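# Seat ink cartridge in cheque scanner cradle until click

## Task

Put the small black ink cartridge upright into the cradle of the cheque scanner, with its white label turned away from the scanner's tall back, and push it down until it clicks into place. At the end neither hand may touch the cartridge or the cover, and the scanner must still stand level on the table.

## Robot and tools

Robot: two arms, left_arm and right_arm, each ending in a five-finger hand (left_arm has a left hand, the mirror of the right one). Their bases sit in the scene frame at left_arm (-0.009, +0.237, 0) m and right_arm (-0.009, -0.327, 0) m, both nearly unrotated. The scene frame has its origin at table-top height midway between the nominal bases, +x out over the table, +y toward left_arm, +z up. Image left/right does not match arm names. A camera stand stands behind the arms.

Hand point: a spot 0.05 m in front of the palm and 0.15 m from the wrist face along the fingers. Its +z runs along straight fingers, +y out of the palm, +x across the palm away from the thumb (toward the thumb for the left hand). Straight fingertips reach 0.06 to 0.07 m past the point, 0.06 m behind it in -y. A wrist bracket on the little-finger side can strike objects. Reported positions and orientations are in each arm's own base frame and may be a few cm off; arms often rest 1 to 3 cm (up to 5 cm) below the command under friction and weight, which alone does not mean contact.

The row of 28 numbers (used by execute_actions and move), all within [-1, 1], always filled for both arms: left dx, dy, dz, rx, ry, rz; left little, ring, middle, index, thumb_bend, thumb_turn, force_limit, speed; then the same 14 for the right arm. The six pose numbers are an offset, not a pose: measured from that arm's Hand target at the start of the action or move, along that arm's base axes, rotating about the Hand target position. 1.0 equals 0.6 m of travel or 180 degrees; rx, ry, rz form one rotation vector. All zeros re-requests the current Hand target; repeating an offset moves further. The controller limits commanded orientation to 40 degrees from the measured one per step.

Hand numbers are absolute targets: fingers -1 straight, +1 curled; thumb_bend -1 straight, +1 bent; thumb_turn -1 beside palm, +1 opposite the fingers. force_limit maps -1..+1 to about 0..10 N at the fingertip (0..15 N for the two thumb motors). speed rises from nearly 0 at -1 to full at +0.48 and above (full travel 0.49 s); for gentle grasps close at speed -0.94 or lower. A thumb opposite the fingers lets the hand wrap objects about 0.035 to 0.065 m thick, or a handle down to 0.025 m. To leave a hand unchanged, resend the eight numbers of its last executed row (if none yet, its hand_measured six plus hand_force_limit and hand_speed). To grip harder, raise force_limit and send a more closed target than hand_measured; to loosen, send a more open one.

Tools:
execute_actions(actions, cameras): actions is a list of actions; each action is up to 15 rows, one per 1/30 s step, the last row held to fill 15 steps. Every row counts from the action's starting Hand target. cameras lists names (cam_high, cam_left_wrist, cam_right_wrist, or "all"); images come with an empty actions list or when asked.
move(target, speed, blend, blocking, cameras): target is one 28-number row or a list of up to 15; every row's offsets count from the same starting Hand targets. Straight paths, common end time, at most 10 s. speed is in m/s (0.002 to 4.3, default 0.25; turns up to twice that in rad/s), one value or one per target. blend in metres rounds corners at intermediate targets (0 means stop at each). blocking=false returns after about 0.5 s while the move continues. Paths do not avoid obstacles or the other arm; faster moves lag more and hit harder, and aiming farther past a contact presses harder. Avoid paths near an arm's own base.
wait(seconds 0 to 10, cameras): lets the scene run with last commands held.
stop(cameras): brakes a running move.
zoom_image(camera, region [x0,y0,x1,y1] pixels, up to 504x504): a closer look at the newest image from that camera. Images are 672x504.
show_instructions(): shows the reference pages.
finished_scene(scene): ends the scene for good.

Results give per arm end_effector_position (m) and end_effector_quat_wxyz in base frame, Hand target, joint positions, velocities and torques, and hand_measured, hand_stopped_by (moving, target, force, stalled, fault), hand_load_n (newtons, positive when pushed open; a lost grip shows as load near 0), hand_force_limit, hand_speed. A move adds a "move:" line: done, off_target, moving, held or fault, plus limits (paced = pose clipped; held = steps withheld). Neither done nor off_target proves contact. MOTOR HOT warns of heating; at 100 °C an arm drops and stays faulted 30 to 60 s, so avoid long holds at full stretch or pressing toward unreachable poses. An arm blocked by something keeps pushing; to release, command a target back past its hand point.

Avoid: dropping things or letting anything fall or stay off the table, slamming or hard pushes on the fixed or heavy scanner, releasing parts while they move, overloading fingers, and any contact between the two hands. Loose objects may be nudged now and then. Time counts, including thinking, so work efficiently and smoothly.

Each tool is called after ">>>" as name([rows], argument=value, ...), one row to a line, values as JSON.

Reference images:

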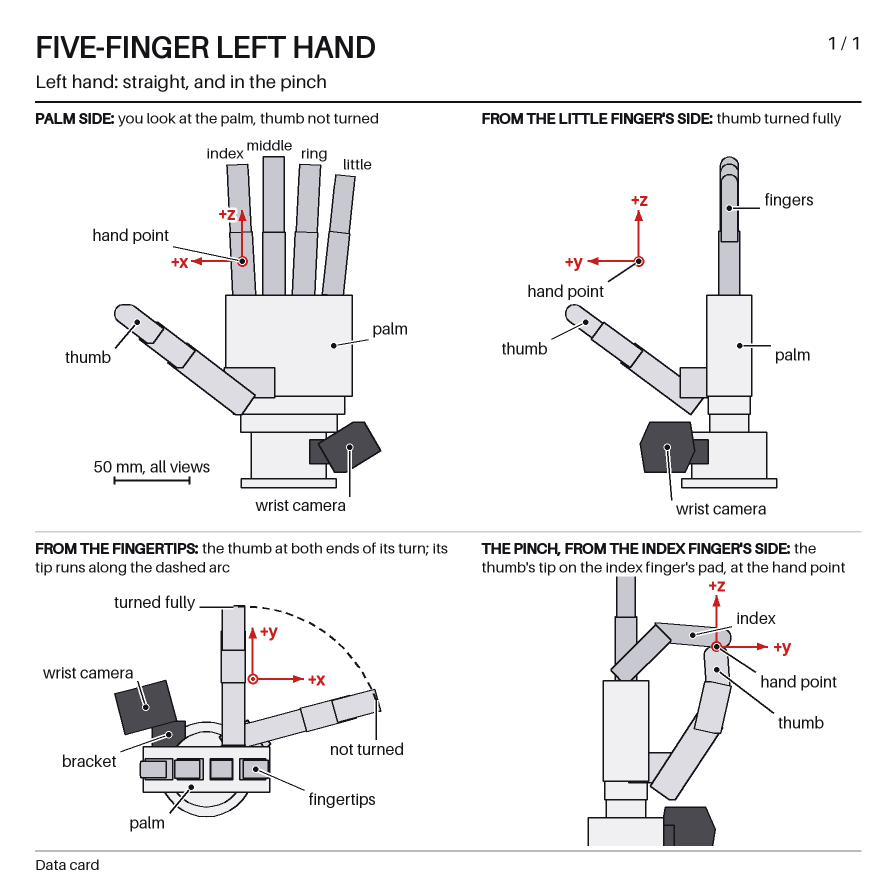

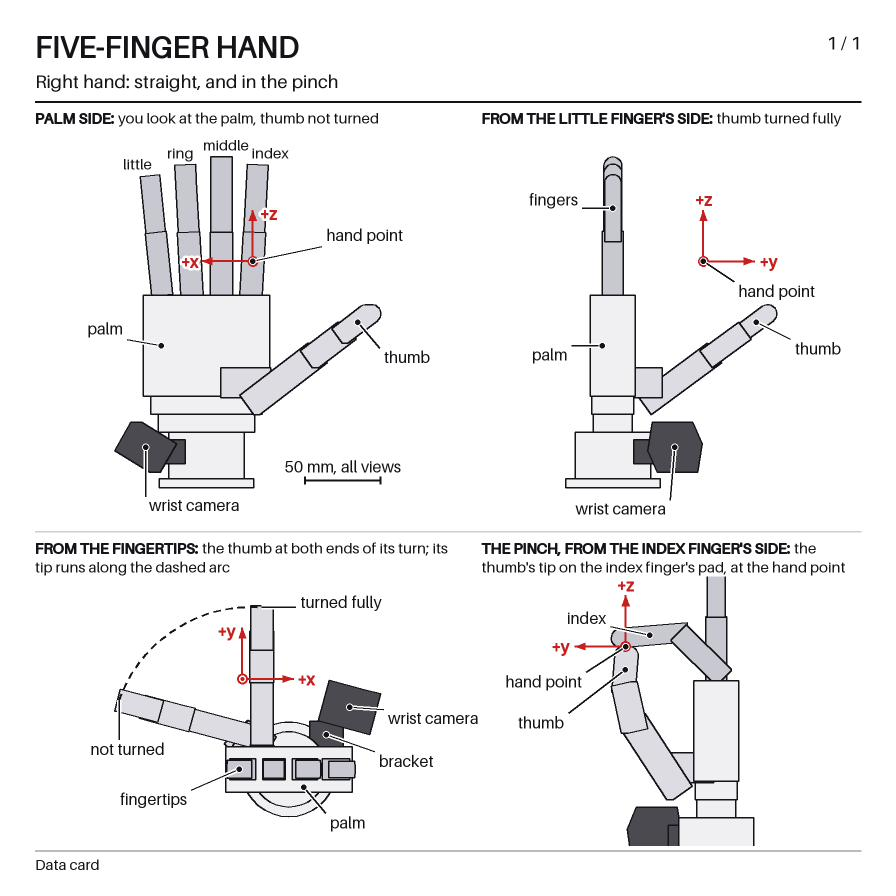

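## Session

>>> execute_actions(actions=[])

Scene clock: 0.00 s.
left_arm: end_effector_position=(+0.6475, -0.1808, +0.3237) hand_measured=(-1.000, -1.000, -1.000, -1.000, -1.000, -1.000) hand_load_n=(+0.0, +0.0, +0.0, +0.0, +0.0, +0.0) hand_stopped_by=(target, target, target, target, target, target) hand_force_limit=0.00 hand_speed=-0.80 end_effector_quat_wxyz=(+0.229, -0.403, +0.728, -0.505) | right_arm: end_effector_position=(+0.4296, -0.0447, +0.1973) hand_measured=(-1.000, -1.000, -1.000, -1.000, -1.000, -1.000) hand_load_n=(+0.0, +0.0, +0.0, +0.0, +0.0, +0.0) hand_stopped_by=(target, target, target, target, target, target) hand_force_limit=0.00 hand_speed=-0.80 end_effector_quat_wxyz=(+0.011, +0.998, -0.029, -0.055)
Joint positions: left_arm=[-0.106 1.592 1.53 -0.388 0.489 0.144] | right_arm=[0.036 1.636 1.518 -1.564 0.014 -1.476]
Joint velocities: within noise
Joint torques (N m): no reading
Heat: left arm: hottest shoulder 31 °C; right arm: hottest shoulder 35 °C.
Hand target: left_arm +0.6525, -0.1813, +0.3430; +0.242, -0.394, +0.723, -0.514 | right_arm +0.4373, -0.0444, +0.2097; +0.010, +0.999, -0.029, -0.037

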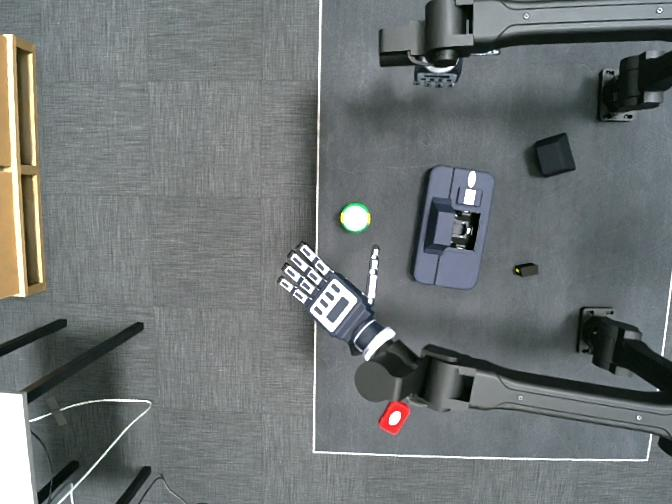

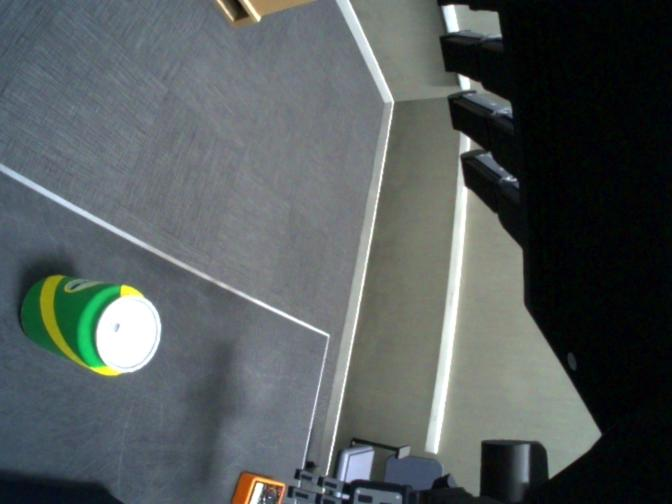

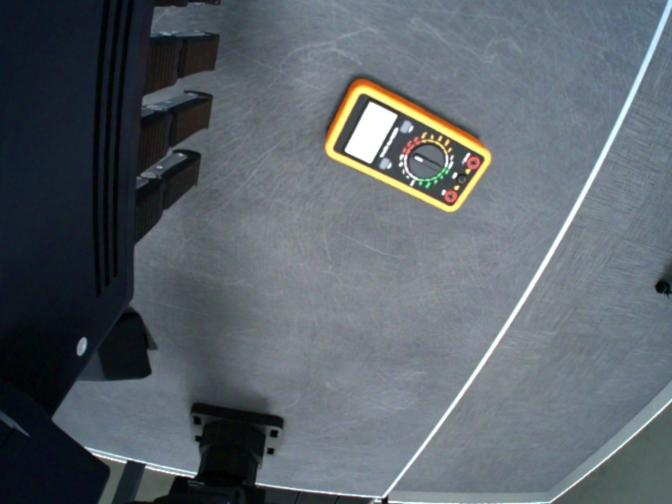

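>>> zoom_image(camera="cam_high", region=[380, 140, 600, 305])

>>> zoom_image(camera="cam_high", region=[490, 240, 570, 300])

Scaled by 2.291 from the camera's 672x504 image, which has a finer 960x720 frame.

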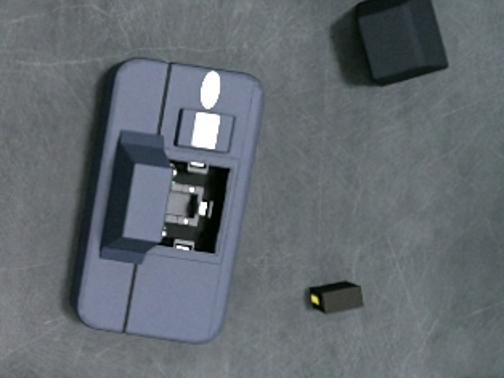

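Scaled by 6.300 from the camera's 672x504 image, which has a finer 960x720 frame.

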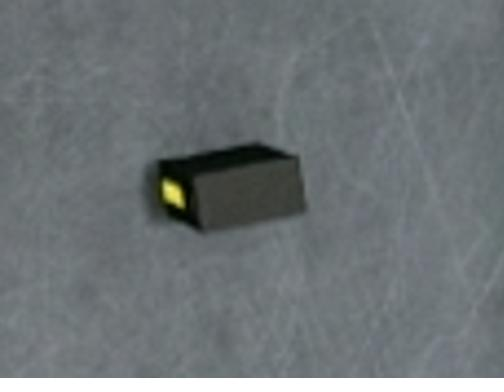

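>>> zoom_image(camera="cam_high", region=[410, 155, 510, 300])

>>> zoom_image(camera="cam_high", region=[530, 120, 590, 180])

Scaled by 3.476 from the camera's 672x504 image, which has a finer 960x720 frame.

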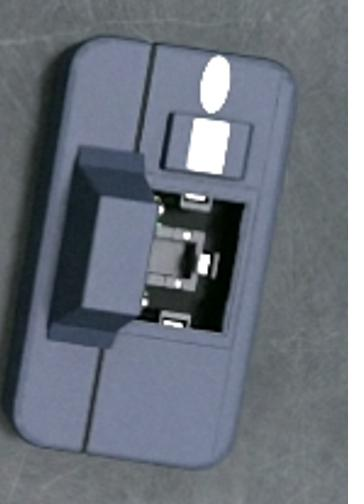

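Scaled by 8.400 from the camera's 672x504 image, which has a finer 960x720 frame.

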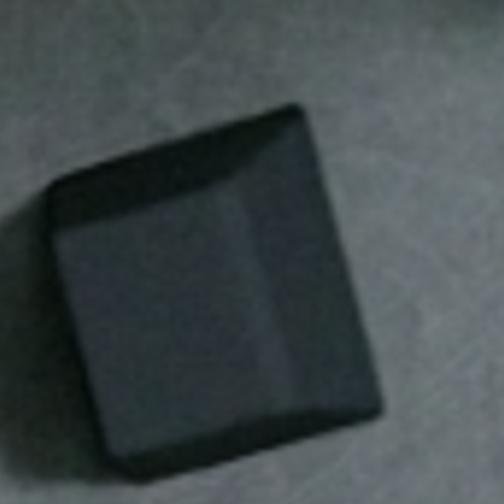

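>>> move([
  [-0.2,0.58,0,0,0,0,-1,-1,-1,-1,-1,-1,0,-0.8, 0,0.2,0.18,0,0,0,-1,-1,-1,-1,-1,-1,0,-0.8],
], speed=0.3, cameras=["all"])

Scene clock: 85.73 s.
left_arm: end_effector_position=(+0.5219, +0.1628, +0.3256) hand_measured=(-1.000, -1.000, -1.000, -1.000, -1.000, -1.000) hand_load_n=(+0.0, +0.0, +0.0, +0.0, +0.0, +0.0) hand_stopped_by=(target, target, target, target, target, target) hand_force_limit=0.00 hand_speed=-0.80 end_effector_quat_wxyz=(+0.226, -0.412, +0.716, -0.516) | right_arm: end_effector_position=(+0.4321, +0.0707, +0.2935) hand_measured=(-1.000, -1.000, -1.000, -1.000, -1.000, -1.000) hand_load_n=(+0.0, +0.0, +0.0, +0.0, +0.0, +0.0) hand_stopped_by=(target, target, target, target, target, target) hand_force_limit=0.00 hand_speed=-0.80 end_effector_quat_wxyz=(+0.003, +1.000, -0.026, +0.011)
Joint positions: left_arm=[0.607 1.536 1.523 -0.873 1.08 0.713] | right_arm=[0.277 1.6 1.744 -1.696 0.013 -1.243]
Joint torques (N m): left_arm=[-2.2 -13.63 11.43 0.9 0.47 0.09] | right_arm=[-0.38 -14.04 11.95 0.17 0.1 -0.03]
Heat: left arm: hottest elbow 36 °C; right arm: hottest shoulder 40 °C.
Hand target: left_arm +0.5325, +0.1666, +0.3429; +0.242, -0.394, +0.723, -0.514 | right_arm +0.4373, +0.0756, +0.3176; +0.010, +0.999, -0.029, -0.037
Off the commanded pose: left_arm 0.021 m, 3 deg | right_arm 0.025 m, 5 deg.
joint sent to its limit (right arm) — joint 4 (wrist pitch), lower limit. The joint targets are off in orientation, not in position.
move: off_target (left_arm, right_arm)

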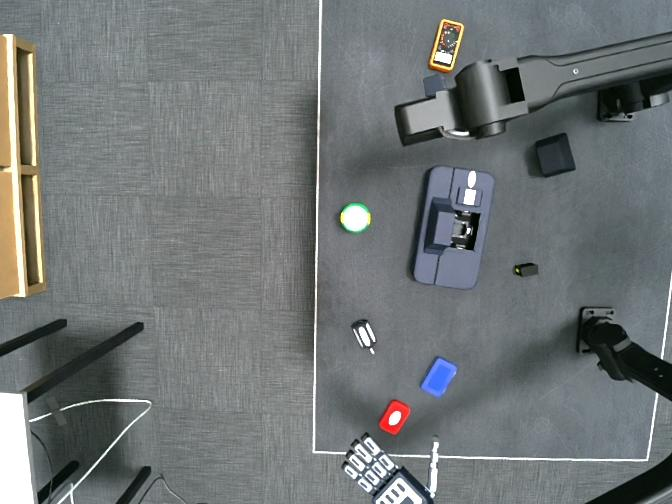

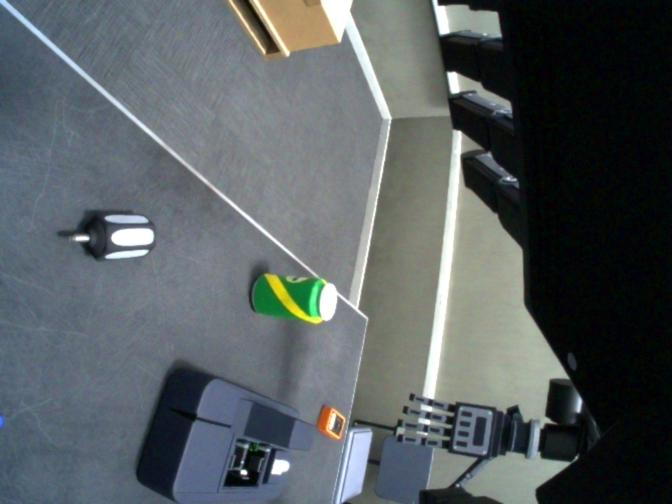

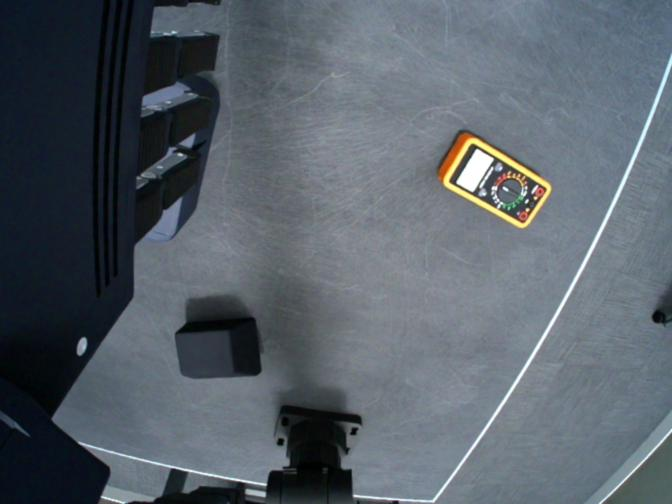

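>>> move(target=[0,0,0,0,0,0,-1,-1,-1,-1,-1,-1,0,-0.8, -0.1,0.62,0.0,0,0,0,-1,-1,-1,-1,-1,-1,0,-0.8], speed=0.3, cameras=["all"])

Scene clock: 94.17 s.
left_arm: end_effector_position=(+0.5219, +0.1629, +0.3256) hand_measured=(-1.000, -1.000, -1.000, -1.000, -1.000, -1.000) hand_load_n=(+0.0, +0.0, +0.0, +0.0, +0.0, +0.0) hand_stopped_by=(target, target, target, target, target, target) hand_force_limit=0.00 hand_speed=-0.80 end_effector_quat_wxyz=(+0.226, -0.412, +0.716, -0.516) | right_arm: end_effector_position=(+0.3703, +0.4438, +0.2960) hand_measured=(-1.000, -1.000, -1.000, -1.000, -1.000, -1.000) hand_load_n=(+0.0, +0.0, +0.0, +0.0, +0.0, +0.0) hand_stopped_by=(target, target, target, target, target, target) hand_force_limit=0.00 hand_speed=-0.80 end_effector_quat_wxyz=(-0.085, +0.995, -0.021, +0.042)
Joint positions: left_arm=[0.607 1.536 1.523 -0.873 1.08 0.714] | right_arm=[0.883 1.967 2.283 -1.7 -0.038 -0.642]
Joint torques (N m): left_arm=[-2.37 -13.63 11.28 0.9 0.53 0.13] | right_arm=[-1.79 -18.14 12.27 0.61 -0.14 -0.04]
Heat: left arm: hottest elbow 38 °C; right arm: hottest shoulder 40 °C.
Hand target: left_arm +0.5325, +0.1667, +0.3429; +0.242, -0.394, +0.723, -0.514 | right_arm +0.3774, +0.4477, +0.3178; +0.009, +0.999, -0.029, -0.037
Off the commanded pose: left_arm 0.021 m, 3 deg | right_arm 0.023 m, 14 deg.
joint sent to its limit (right arm) — joint 4 (wrist pitch), lower limit. The joint targets are off in orientation, not in position.
move: off_target (left_arm, right_arm)

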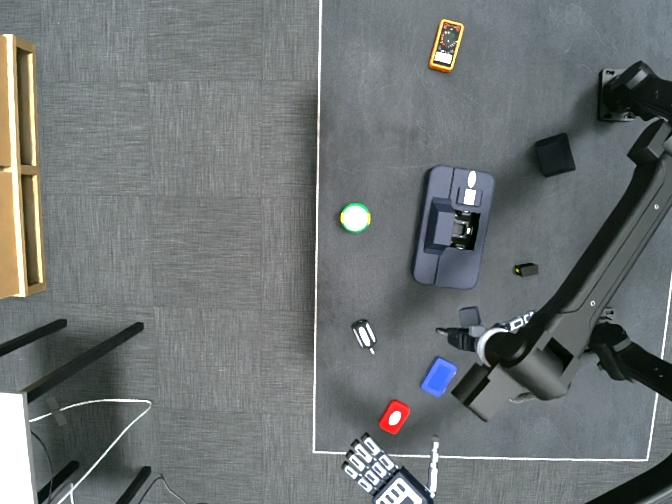

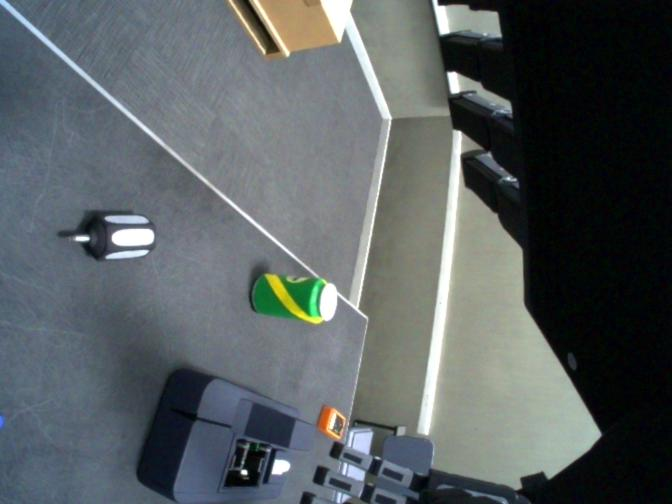

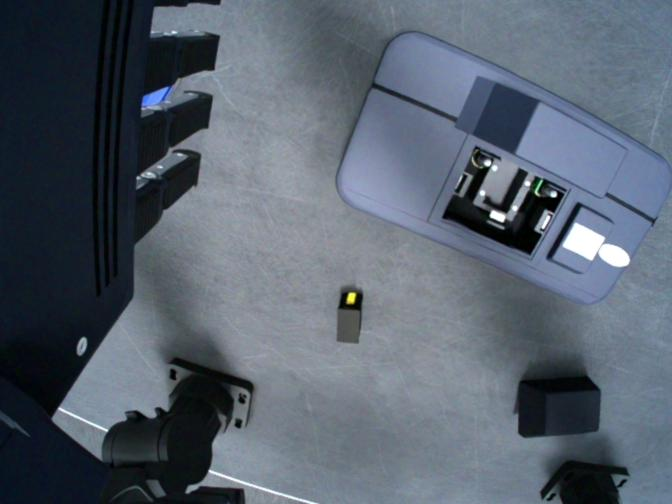

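>>> zoom_image(camera="cam_right_wrist", region=[330, 30, 672, 310])

>>> zoom_image(camera="cam_right_wrist", region=[310, 270, 390, 360])

>>> zoom_image(camera="cam_left_wrist", region=[130, 360, 330, 504])

Scaled by 1.474 from the camera's 672x504 image, which has a finer 960x720 frame.

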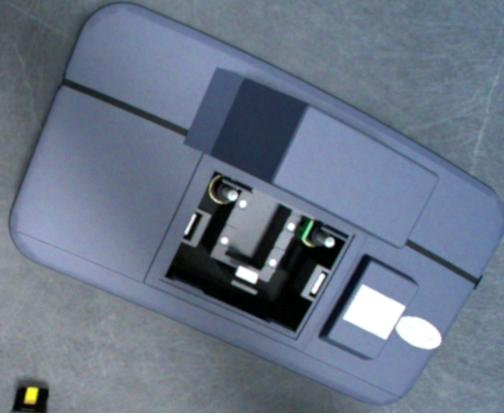

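Scaled by 5.600 from the camera's 672x504 image, which has a finer 960x720 frame.

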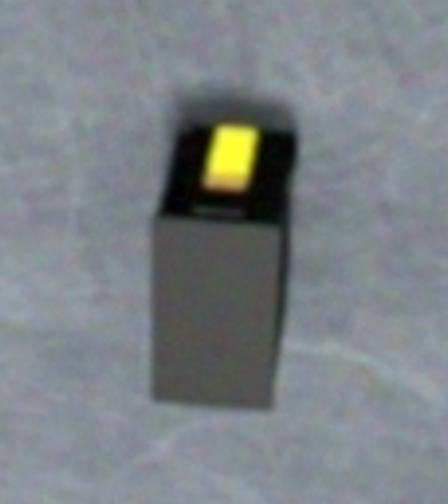

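Scaled by 2.520 from the camera's 672x504 image, which has a finer 960x720 frame.

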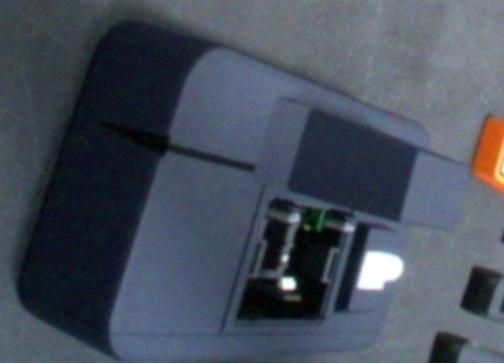

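>>> move(target=[0,0,0,0,0,0,-1,-1,-1,-1,-1,-1,0,-0.8, -0.17,0.0,-0.19,0,0,0,-1,-1,-1,-1,-1,-1,0,-0.8], speed=0.25, cameras=["all"])

Scene clock: 226.97 s.
left_arm: end_effector_position=(+0.5219, +0.1629, +0.3256) hand_measured=(-1.000, -1.000, -1.000, -1.000, -1.000, -1.000) hand_load_n=(+0.0, +0.0, +0.0, -0.5, +0.0, +0.0) hand_stopped_by=(target, target, target, target, target, target) hand_force_limit=0.00 hand_speed=-0.80 end_effector_quat_wxyz=(+0.226, -0.412, +0.716, -0.516) | right_arm: end_effector_position=(+0.2733, +0.4441, +0.1994) hand_measured=(-1.000, -1.000, -1.000, -1.000, -1.000, -1.000) hand_load_n=(+0.0, +0.0, +0.0, +0.0, +0.0, +0.0) hand_stopped_by=(target, target, target, target, target, target) hand_force_limit=0.00 hand_speed=-0.80 end_effector_quat_wxyz=(+0.020, +0.999, -0.024, -0.042)
Joint positions: left_arm=[0.607 1.536 1.523 -0.873 1.08 0.714] | right_arm=[1.006 1.958 1.973 -1.664 -0.053 -0.518]
Joint torques (N m): left_arm=[-1.85 -13.1 11.49 0.77 0.45 0.17] | right_arm=[-1.14 -18.08 8.47 0.8 -0.09 -0.03]
Heat: left arm: hottest elbow 48 °C; right arm: hottest elbow 45 °C.
Hand target: left_arm +0.5325, +0.1667, +0.3429; +0.242, -0.394, +0.723, -0.514 | right_arm +0.2753, +0.4477, +0.2036; +0.010, +0.999, -0.029, -0.037
Off the commanded pose: left_arm 0.021 m, 3 deg | right_arm 0.006 m, 1 deg.
move: off_target (left_arm)

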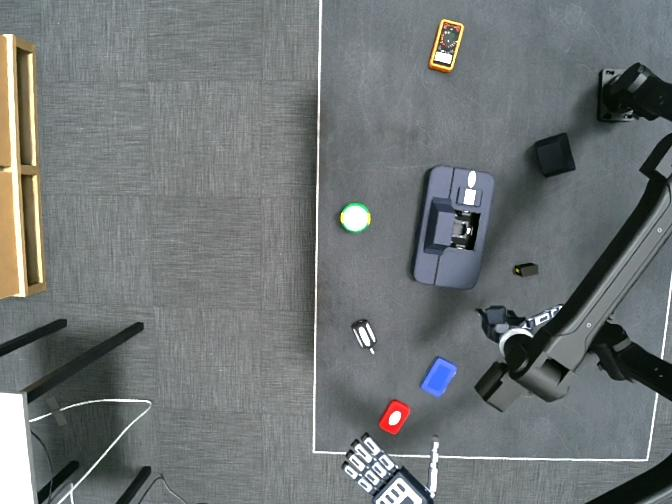

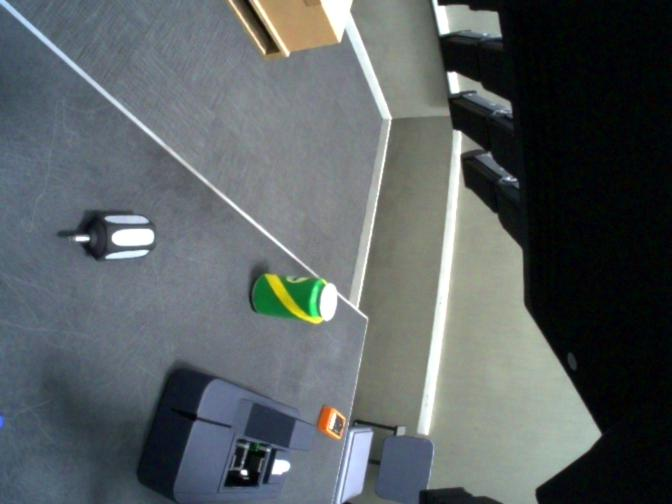

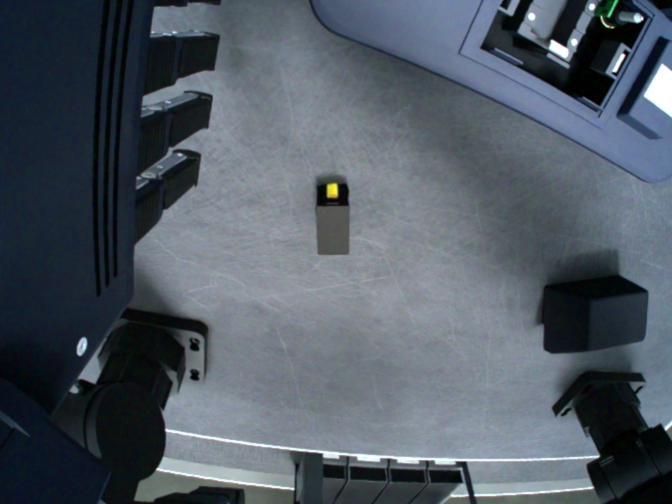

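>>> zoom_image(camera="cam_right_wrist", region=[295, 165, 375, 270])

>>> zoom_image(camera="cam_right_wrist", region=[440, 0, 672, 180])

Scaled by 4.800 from the camera's 672x504 image, which has a finer 960x720 frame.

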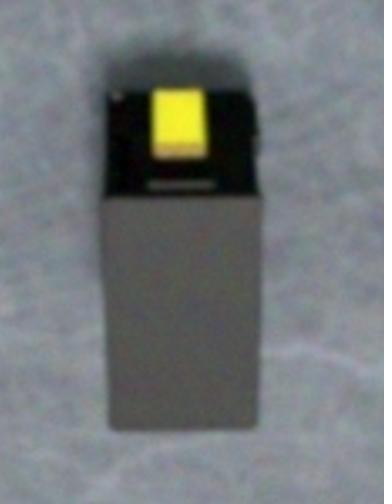

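Scaled by 2.172 from the camera's 672x504 image, which has a finer 960x720 frame.

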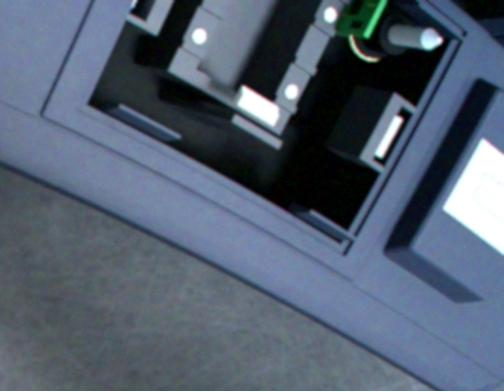

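>>> move(target=[0,0,0,0,0,0,-1,-1,-1,-1,-1,-1,0,-0.8, -0.13,-0.16,-0.06,0,0,-0.5,-1,-1,-1,-1,-1,-1,0,-0.8], speed=0.3, cameras=["all"])

Scene clock: 300.20 s.
left_arm: end_effector_position=(+0.5219, +0.1629, +0.3256) hand_measured=(-1.000, -1.000, -1.000, -1.000, -1.000, -1.000) hand_load_n=(+0.0, +0.0, +0.0, +0.0, -0.5, +0.0) hand_stopped_by=(target, target, target, target, target, target) hand_force_limit=0.00 hand_speed=-0.80 end_effector_quat_wxyz=(+0.226, -0.412, +0.716, -0.516) | right_arm: end_effector_position=(+0.1899, +0.3516, +0.1613) hand_measured=(-1.000, -1.000, -1.000, -1.000, -1.000, -1.000) hand_load_n=(+0.0, +0.0, +0.0, +0.0, -0.5, +0.0) hand_stopped_by=(target, target, target, target, target, target) hand_force_limit=0.00 hand_speed=-0.80 end_effector_quat_wxyz=(-0.004, +0.694, -0.720, -0.033)
Joint positions: left_arm=[0.607 1.536 1.523 -0.873 1.08 0.714] | right_arm=[0.878 1.411 1.173 -1.317 -0.064 0.916]
Joint torques (N m): left_arm=[-2.67 -13.45 11.41 0.72 0.46 0.11] | right_arm=[-1.85 -10.99 7.98 1.07 -0.01 -0.04]
Heat: left arm: hottest elbow 50 °C; right arm: hottest shoulder 43 °C.
Hand target: left_arm +0.5325, +0.1667, +0.3429; +0.242, -0.394, +0.723, -0.514 | right_arm +0.1972, +0.3517, +0.1676; -0.019, +0.686, -0.727, -0.033
Off the commanded pose: left_arm 0.021 m, 3 deg | right_arm 0.010 m, 2 deg.
move: off_target (left_arm)

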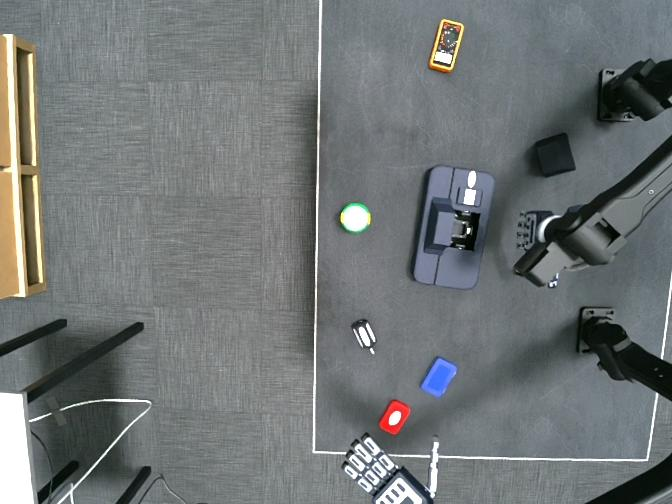

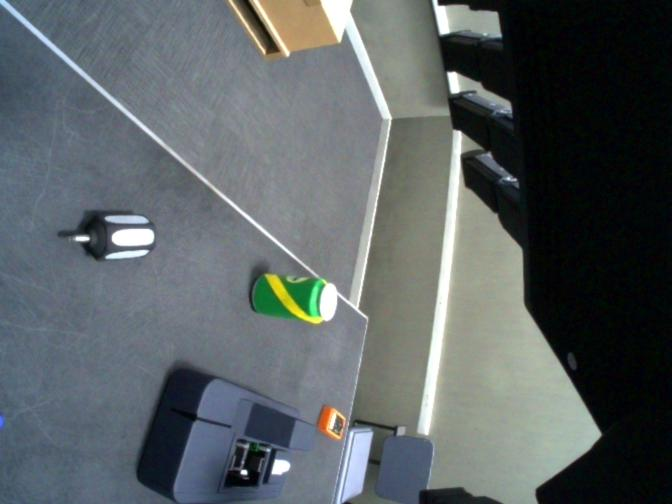

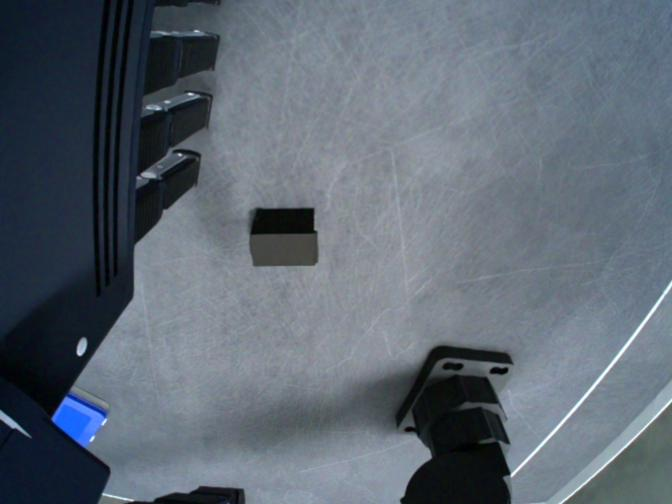

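>>> zoom_image(camera="cam_right_wrist", region=[235, 195, 335, 280])

Scaled by 5.040 from the camera's 672x504 image, which has a finer 960x720 frame.

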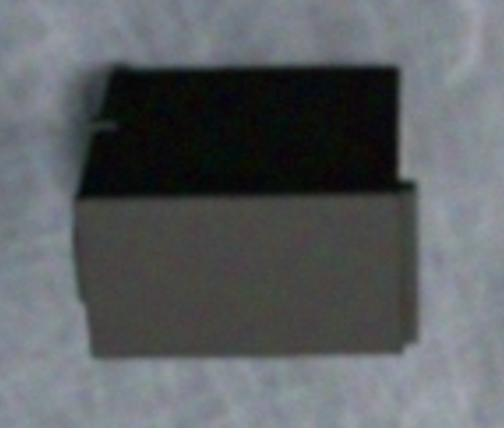

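>>> move([
  [0,0.25,0,0,0,0,-1,-1,-1,-1,-1,-1,0,-0.8, 0.05,0.1,0.2,0,0,0.25,-1,-1,-1,-1,-1,-1,0,-0.8],
  [0,0.25,0,0,0,0,-1,-1,-1,-1,-1,-1,0,-0.8, 0.2,0.38,0.2,0,0,0.5,-1,-1,-1,-1,-1,-1,0,-0.8],
], speed=0.3, blend=0.03, cameras=["all"])

Scene clock: 343.00 s.
left_arm: end_effector_position=(+0.5266, +0.3099, +0.3304) hand_measured=(-1.000, -1.000, -1.000, -1.000, -1.000, -1.000) hand_load_n=(+0.0, +0.0, +0.0, +0.0, +0.0, +0.0) hand_stopped_by=(target, target, target, target, target, target) hand_force_limit=0.00 hand_speed=-0.80 end_effector_quat_wxyz=(+0.226, -0.408, +0.716, -0.519) | right_arm: end_effector_position=(+0.3204, +0.5698, +0.2671) hand_measured=(-1.000, -1.000, -1.000, -1.000, -1.000, -1.000) hand_load_n=(+0.0, +0.0, +0.0, +0.0, +0.0, +0.0) hand_stopped_by=(target, target, target, target, target, target) hand_force_limit=0.00 hand_speed=-0.80 end_effector_quat_wxyz=(-0.128, +0.990, -0.049, +0.030)
Joint positions: left_arm=[0.805 1.889 2.032 -1.405 1.184 1.132] | right_arm=[1.035 2.191 2.578 -1.701 -0.067 -0.429]
Joint torques (N m): left_arm=[-2.02 -16.97 10.76 0.16 0.65 0.18] | right_arm=[-0.44 -20.6 12.16 0.8 0 -0.18]
Heat: left arm: hottest elbow 51 °C; right arm: hottest shoulder 42 °C.
Hand target: left_arm +0.5325, +0.3166, +0.3432; +0.242, -0.393, +0.723, -0.514 | right_arm +0.3173, +0.5797, +0.2878; +0.010, +0.999, -0.029, -0.037
Off the commanded pose: left_arm 0.015 m, 3 deg | right_arm 0.023 m, 18 deg.
joint sent to its limit (right arm) — joint 4 (wrist pitch), lower limit. The joint targets are off in orientation, not in position.
move: off_target (left_arm, right_arm)

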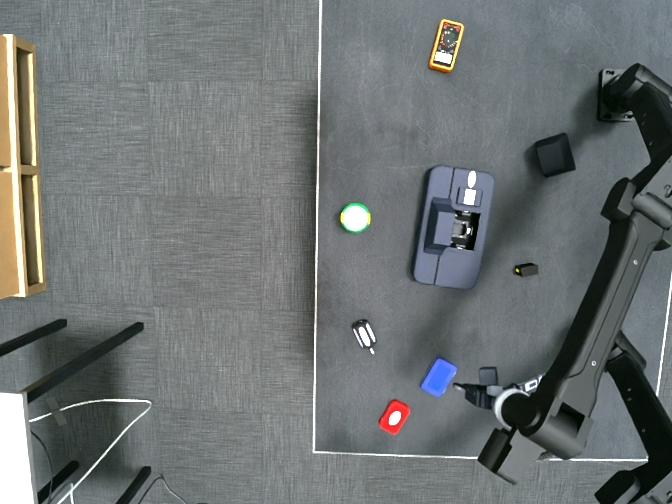

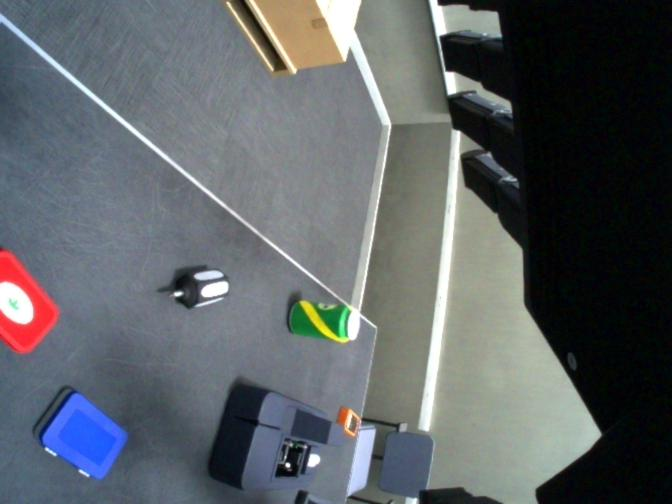

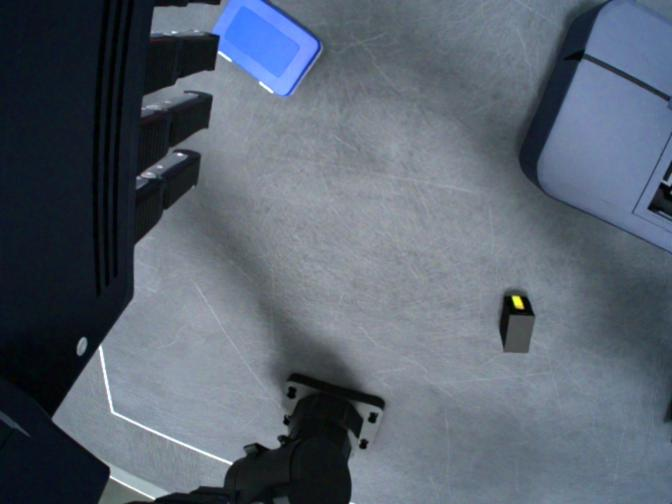

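>>> zoom_image(camera="cam_right_wrist", region=[480, 280, 560, 365])

Scaled by 5.929 from the camera's 672x504 image, which has a finer 960x720 frame.

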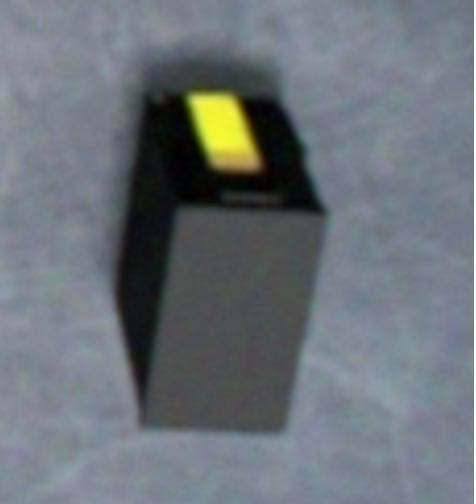

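>>> move([
  [0,0,0,0,0,0,-1,-1,-1,-1,-1,-1,0,-0.8, -0.1,-0.3,-0.02,0,0,-0.417,-1,-1,-1,-1,-1,-1,0,-0.8],
  [0,0,0,0,0,0,-1,-1,-1,-1,-1,-1,0,-0.8, -0.062,-0.55,-0.1,0,0,-0.833,-1,-1,-1,-1,-1,-1,0,-0.8],
], speed=0.4, blend=0.03, cameras=["all"])

Scene clock: 473.47 s.
left_arm: end_effector_position=(+0.5266, +0.3099, +0.3304) hand_measured=(-1.000, -1.000, -1.000, -1.000, -1.000, -1.000) hand_load_n=(+0.0, +0.0, +0.0, +0.0, +0.0, +0.0) hand_stopped_by=(target, target, target, target, target, target) hand_force_limit=0.00 hand_speed=-0.80 end_effector_quat_wxyz=(+0.226, -0.408, +0.716, -0.519) | right_arm: end_effector_position=(+0.2741, +0.2516, +0.2225) hand_measured=(-1.000, -1.000, -1.000, -1.000, -1.000, -1.000) hand_load_n=(+0.0, +0.0, +0.0, +0.0, +0.0, -0.5) hand_stopped_by=(target, target, target, target, target, target) hand_force_limit=0.00 hand_speed=-0.80 end_effector_quat_wxyz=(+0.020, -0.241, +0.970, +0.016)
Joint positions: left_arm=[0.805 1.889 2.032 -1.405 1.184 1.132] | right_arm=[0.582 1.169 1.122 -1.475 -0.016 1.667]
Joint torques (N m): left_arm=[-1.96 -18.43 10.78 0.12 0.66 0.1] | right_arm=[-1.73 -7.47 8.25 1.17 0.03 -0.01]
Heat: left arm: hottest elbow 54 °C; right arm: hottest elbow 49 °C.
Hand target: left_arm +0.5325, +0.3166, +0.3432; +0.242, -0.393, +0.723, -0.514 | right_arm +0.2800, +0.2497, +0.2277; +0.033, -0.231, +0.972, +0.019
Off the commanded pose: left_arm 0.016 m, 3 deg | right_arm 0.008 m, 2 deg.
move: off_target (left_arm)

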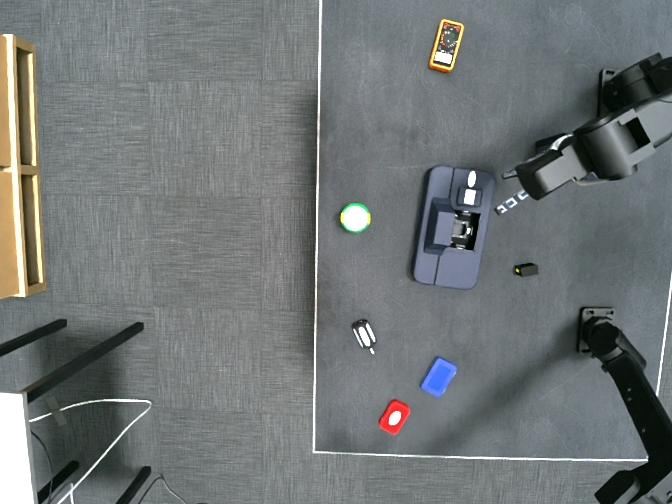

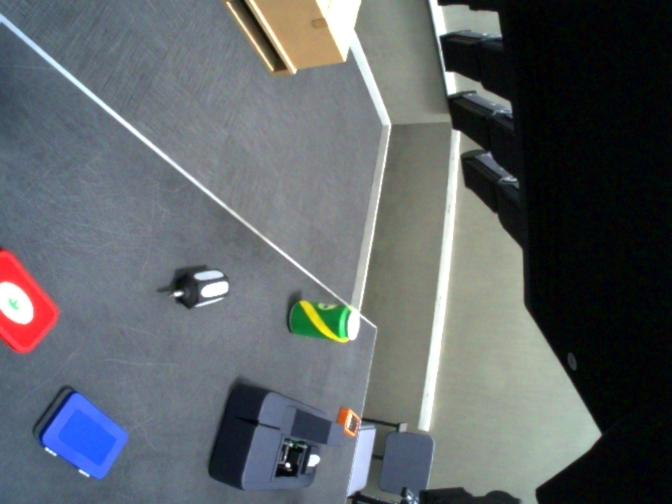

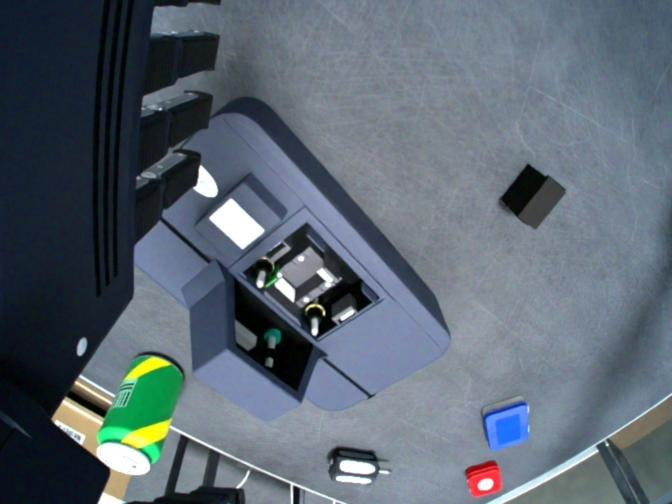

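>>> zoom_image(camera="cam_right_wrist", region=[180, 190, 400, 410])

>>> zoom_image(camera="cam_right_wrist", region=[490, 150, 580, 240])

Scaled by 2.291 from the camera's 672x504 image, which has a finer 960x720 frame.

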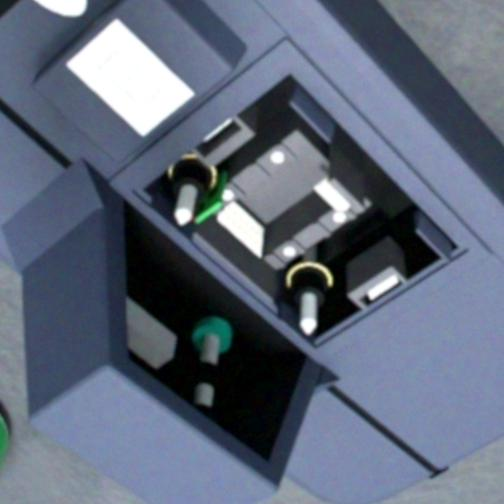

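Scaled by 5.600 from the camera's 672x504 image, which has a finer 960x720 frame.

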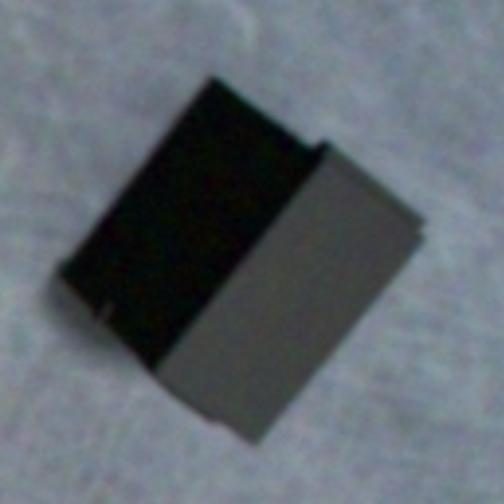

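>>> move([
  [0,0,0,0,0,0,-1,-1,-1,-1,-1,-1,0,-0.8, 0.06,-0.22,0.12,0.02,-0.305,0.276,-1,-1,-1,-1,-1,-1,0,-0.8],
  [0,0,0,0,0,0,-1,-1,-1,-1,-1,-1,0,-0.8, 0.2,-0.25,-0.06,0.0405,-0.6107,0.5515,-1,-1,-1,-1,-1,-1,0,-0.8],
], speed=0.4, blend=0.03, cameras=["all"])

Scene clock: 701.90 s.
left_arm: end_effector_position=(+0.5266, +0.3099, +0.3304) hand_measured=(-1.000, -1.000, -1.000, -1.000, -1.000, -1.000) hand_load_n=(+0.0, +0.0, +0.0, +0.0, +0.0, +0.0) hand_stopped_by=(target, target, target, target, target, target) hand_force_limit=0.00 hand_speed=-0.80 end_effector_quat_wxyz=(+0.226, -0.408, +0.716, -0.519) | right_arm: end_effector_position=(+0.3813, +0.1092, +0.1745) hand_measured=(-1.000, -1.000, -1.000, -1.000, -1.000, -1.000) hand_load_n=(+0.0, +0.0, +0.0, +0.0, +0.0, +0.0) hand_stopped_by=(target, target, target, target, target, target) hand_force_limit=0.00 hand_speed=-0.80 end_effector_quat_wxyz=(+0.702, -0.701, +0.113, -0.063)
Joint positions: left_arm=[0.805 1.889 2.032 -1.405 1.184 1.132] | right_arm=[-0.232 1.394 0.677 0.295 -1.553 -0.351]
Joint torques (N m): left_arm=[-2.61 -17.67 10.92 0.17 0.66 0.11] | right_arm=[-2.02 -8.59 10.47 2.04 -0.53 -0.12]
Heat: left arm: hottest elbow 56 °C; right arm: hottest shoulder 39 °C.
Hand target: left_arm +0.5325, +0.3166, +0.3432; +0.242, -0.393, +0.723, -0.514 | right_arm +0.4001, +0.0996, +0.1919; +0.701, -0.701, +0.092, -0.093
Off the commanded pose: left_arm 0.016 m, 3 deg | right_arm 0.027 m, 4 deg.
move: off_target (left_arm, right_arm)

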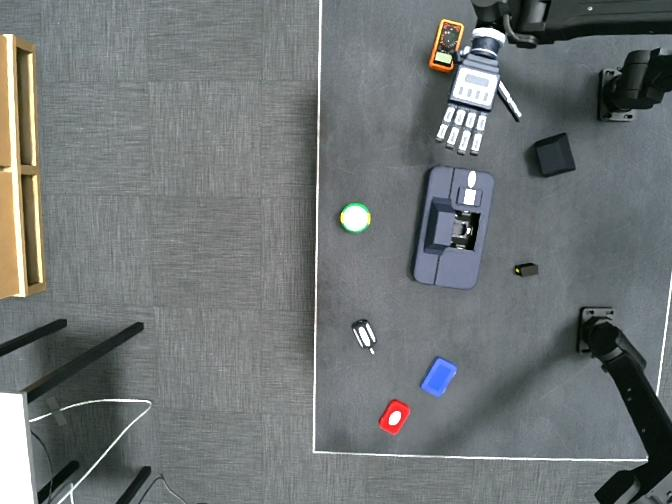

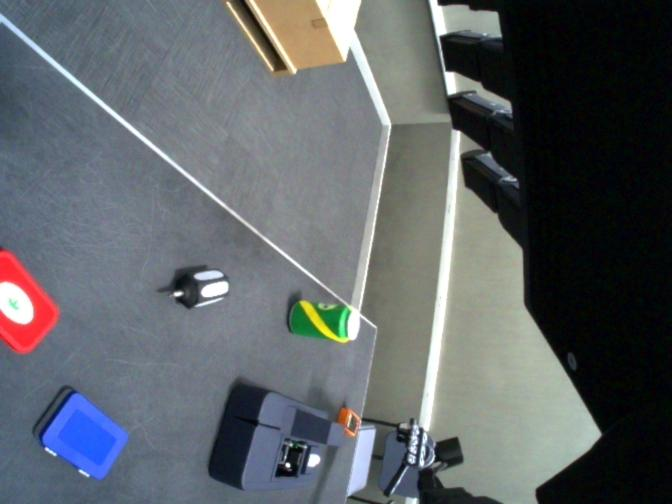

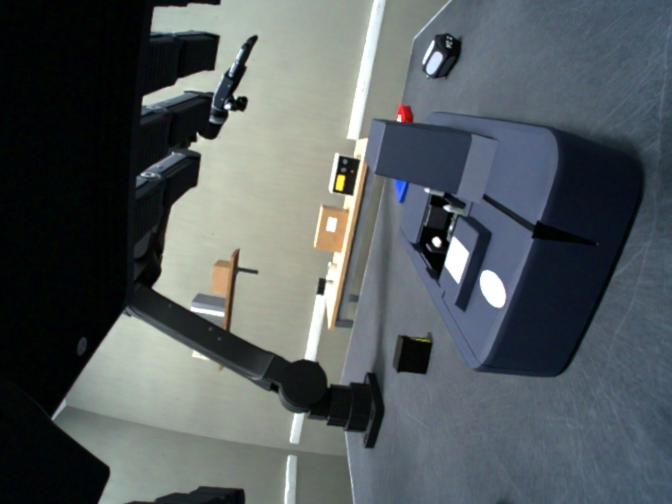

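>>> zoom_image(camera="cam_right_wrist", region=[350, 80, 660, 400])

Scaled by 1.575 from the camera's 672x504 image, which has a finer 960x720 frame.

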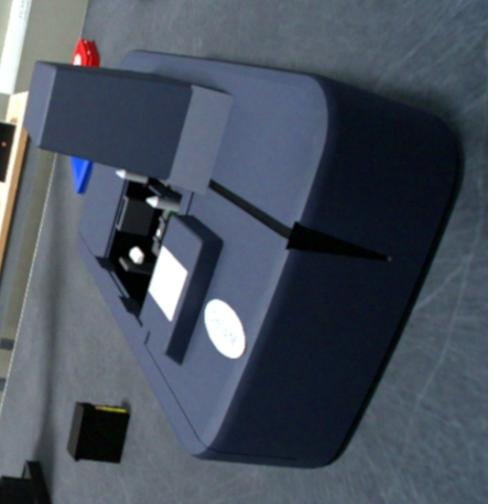

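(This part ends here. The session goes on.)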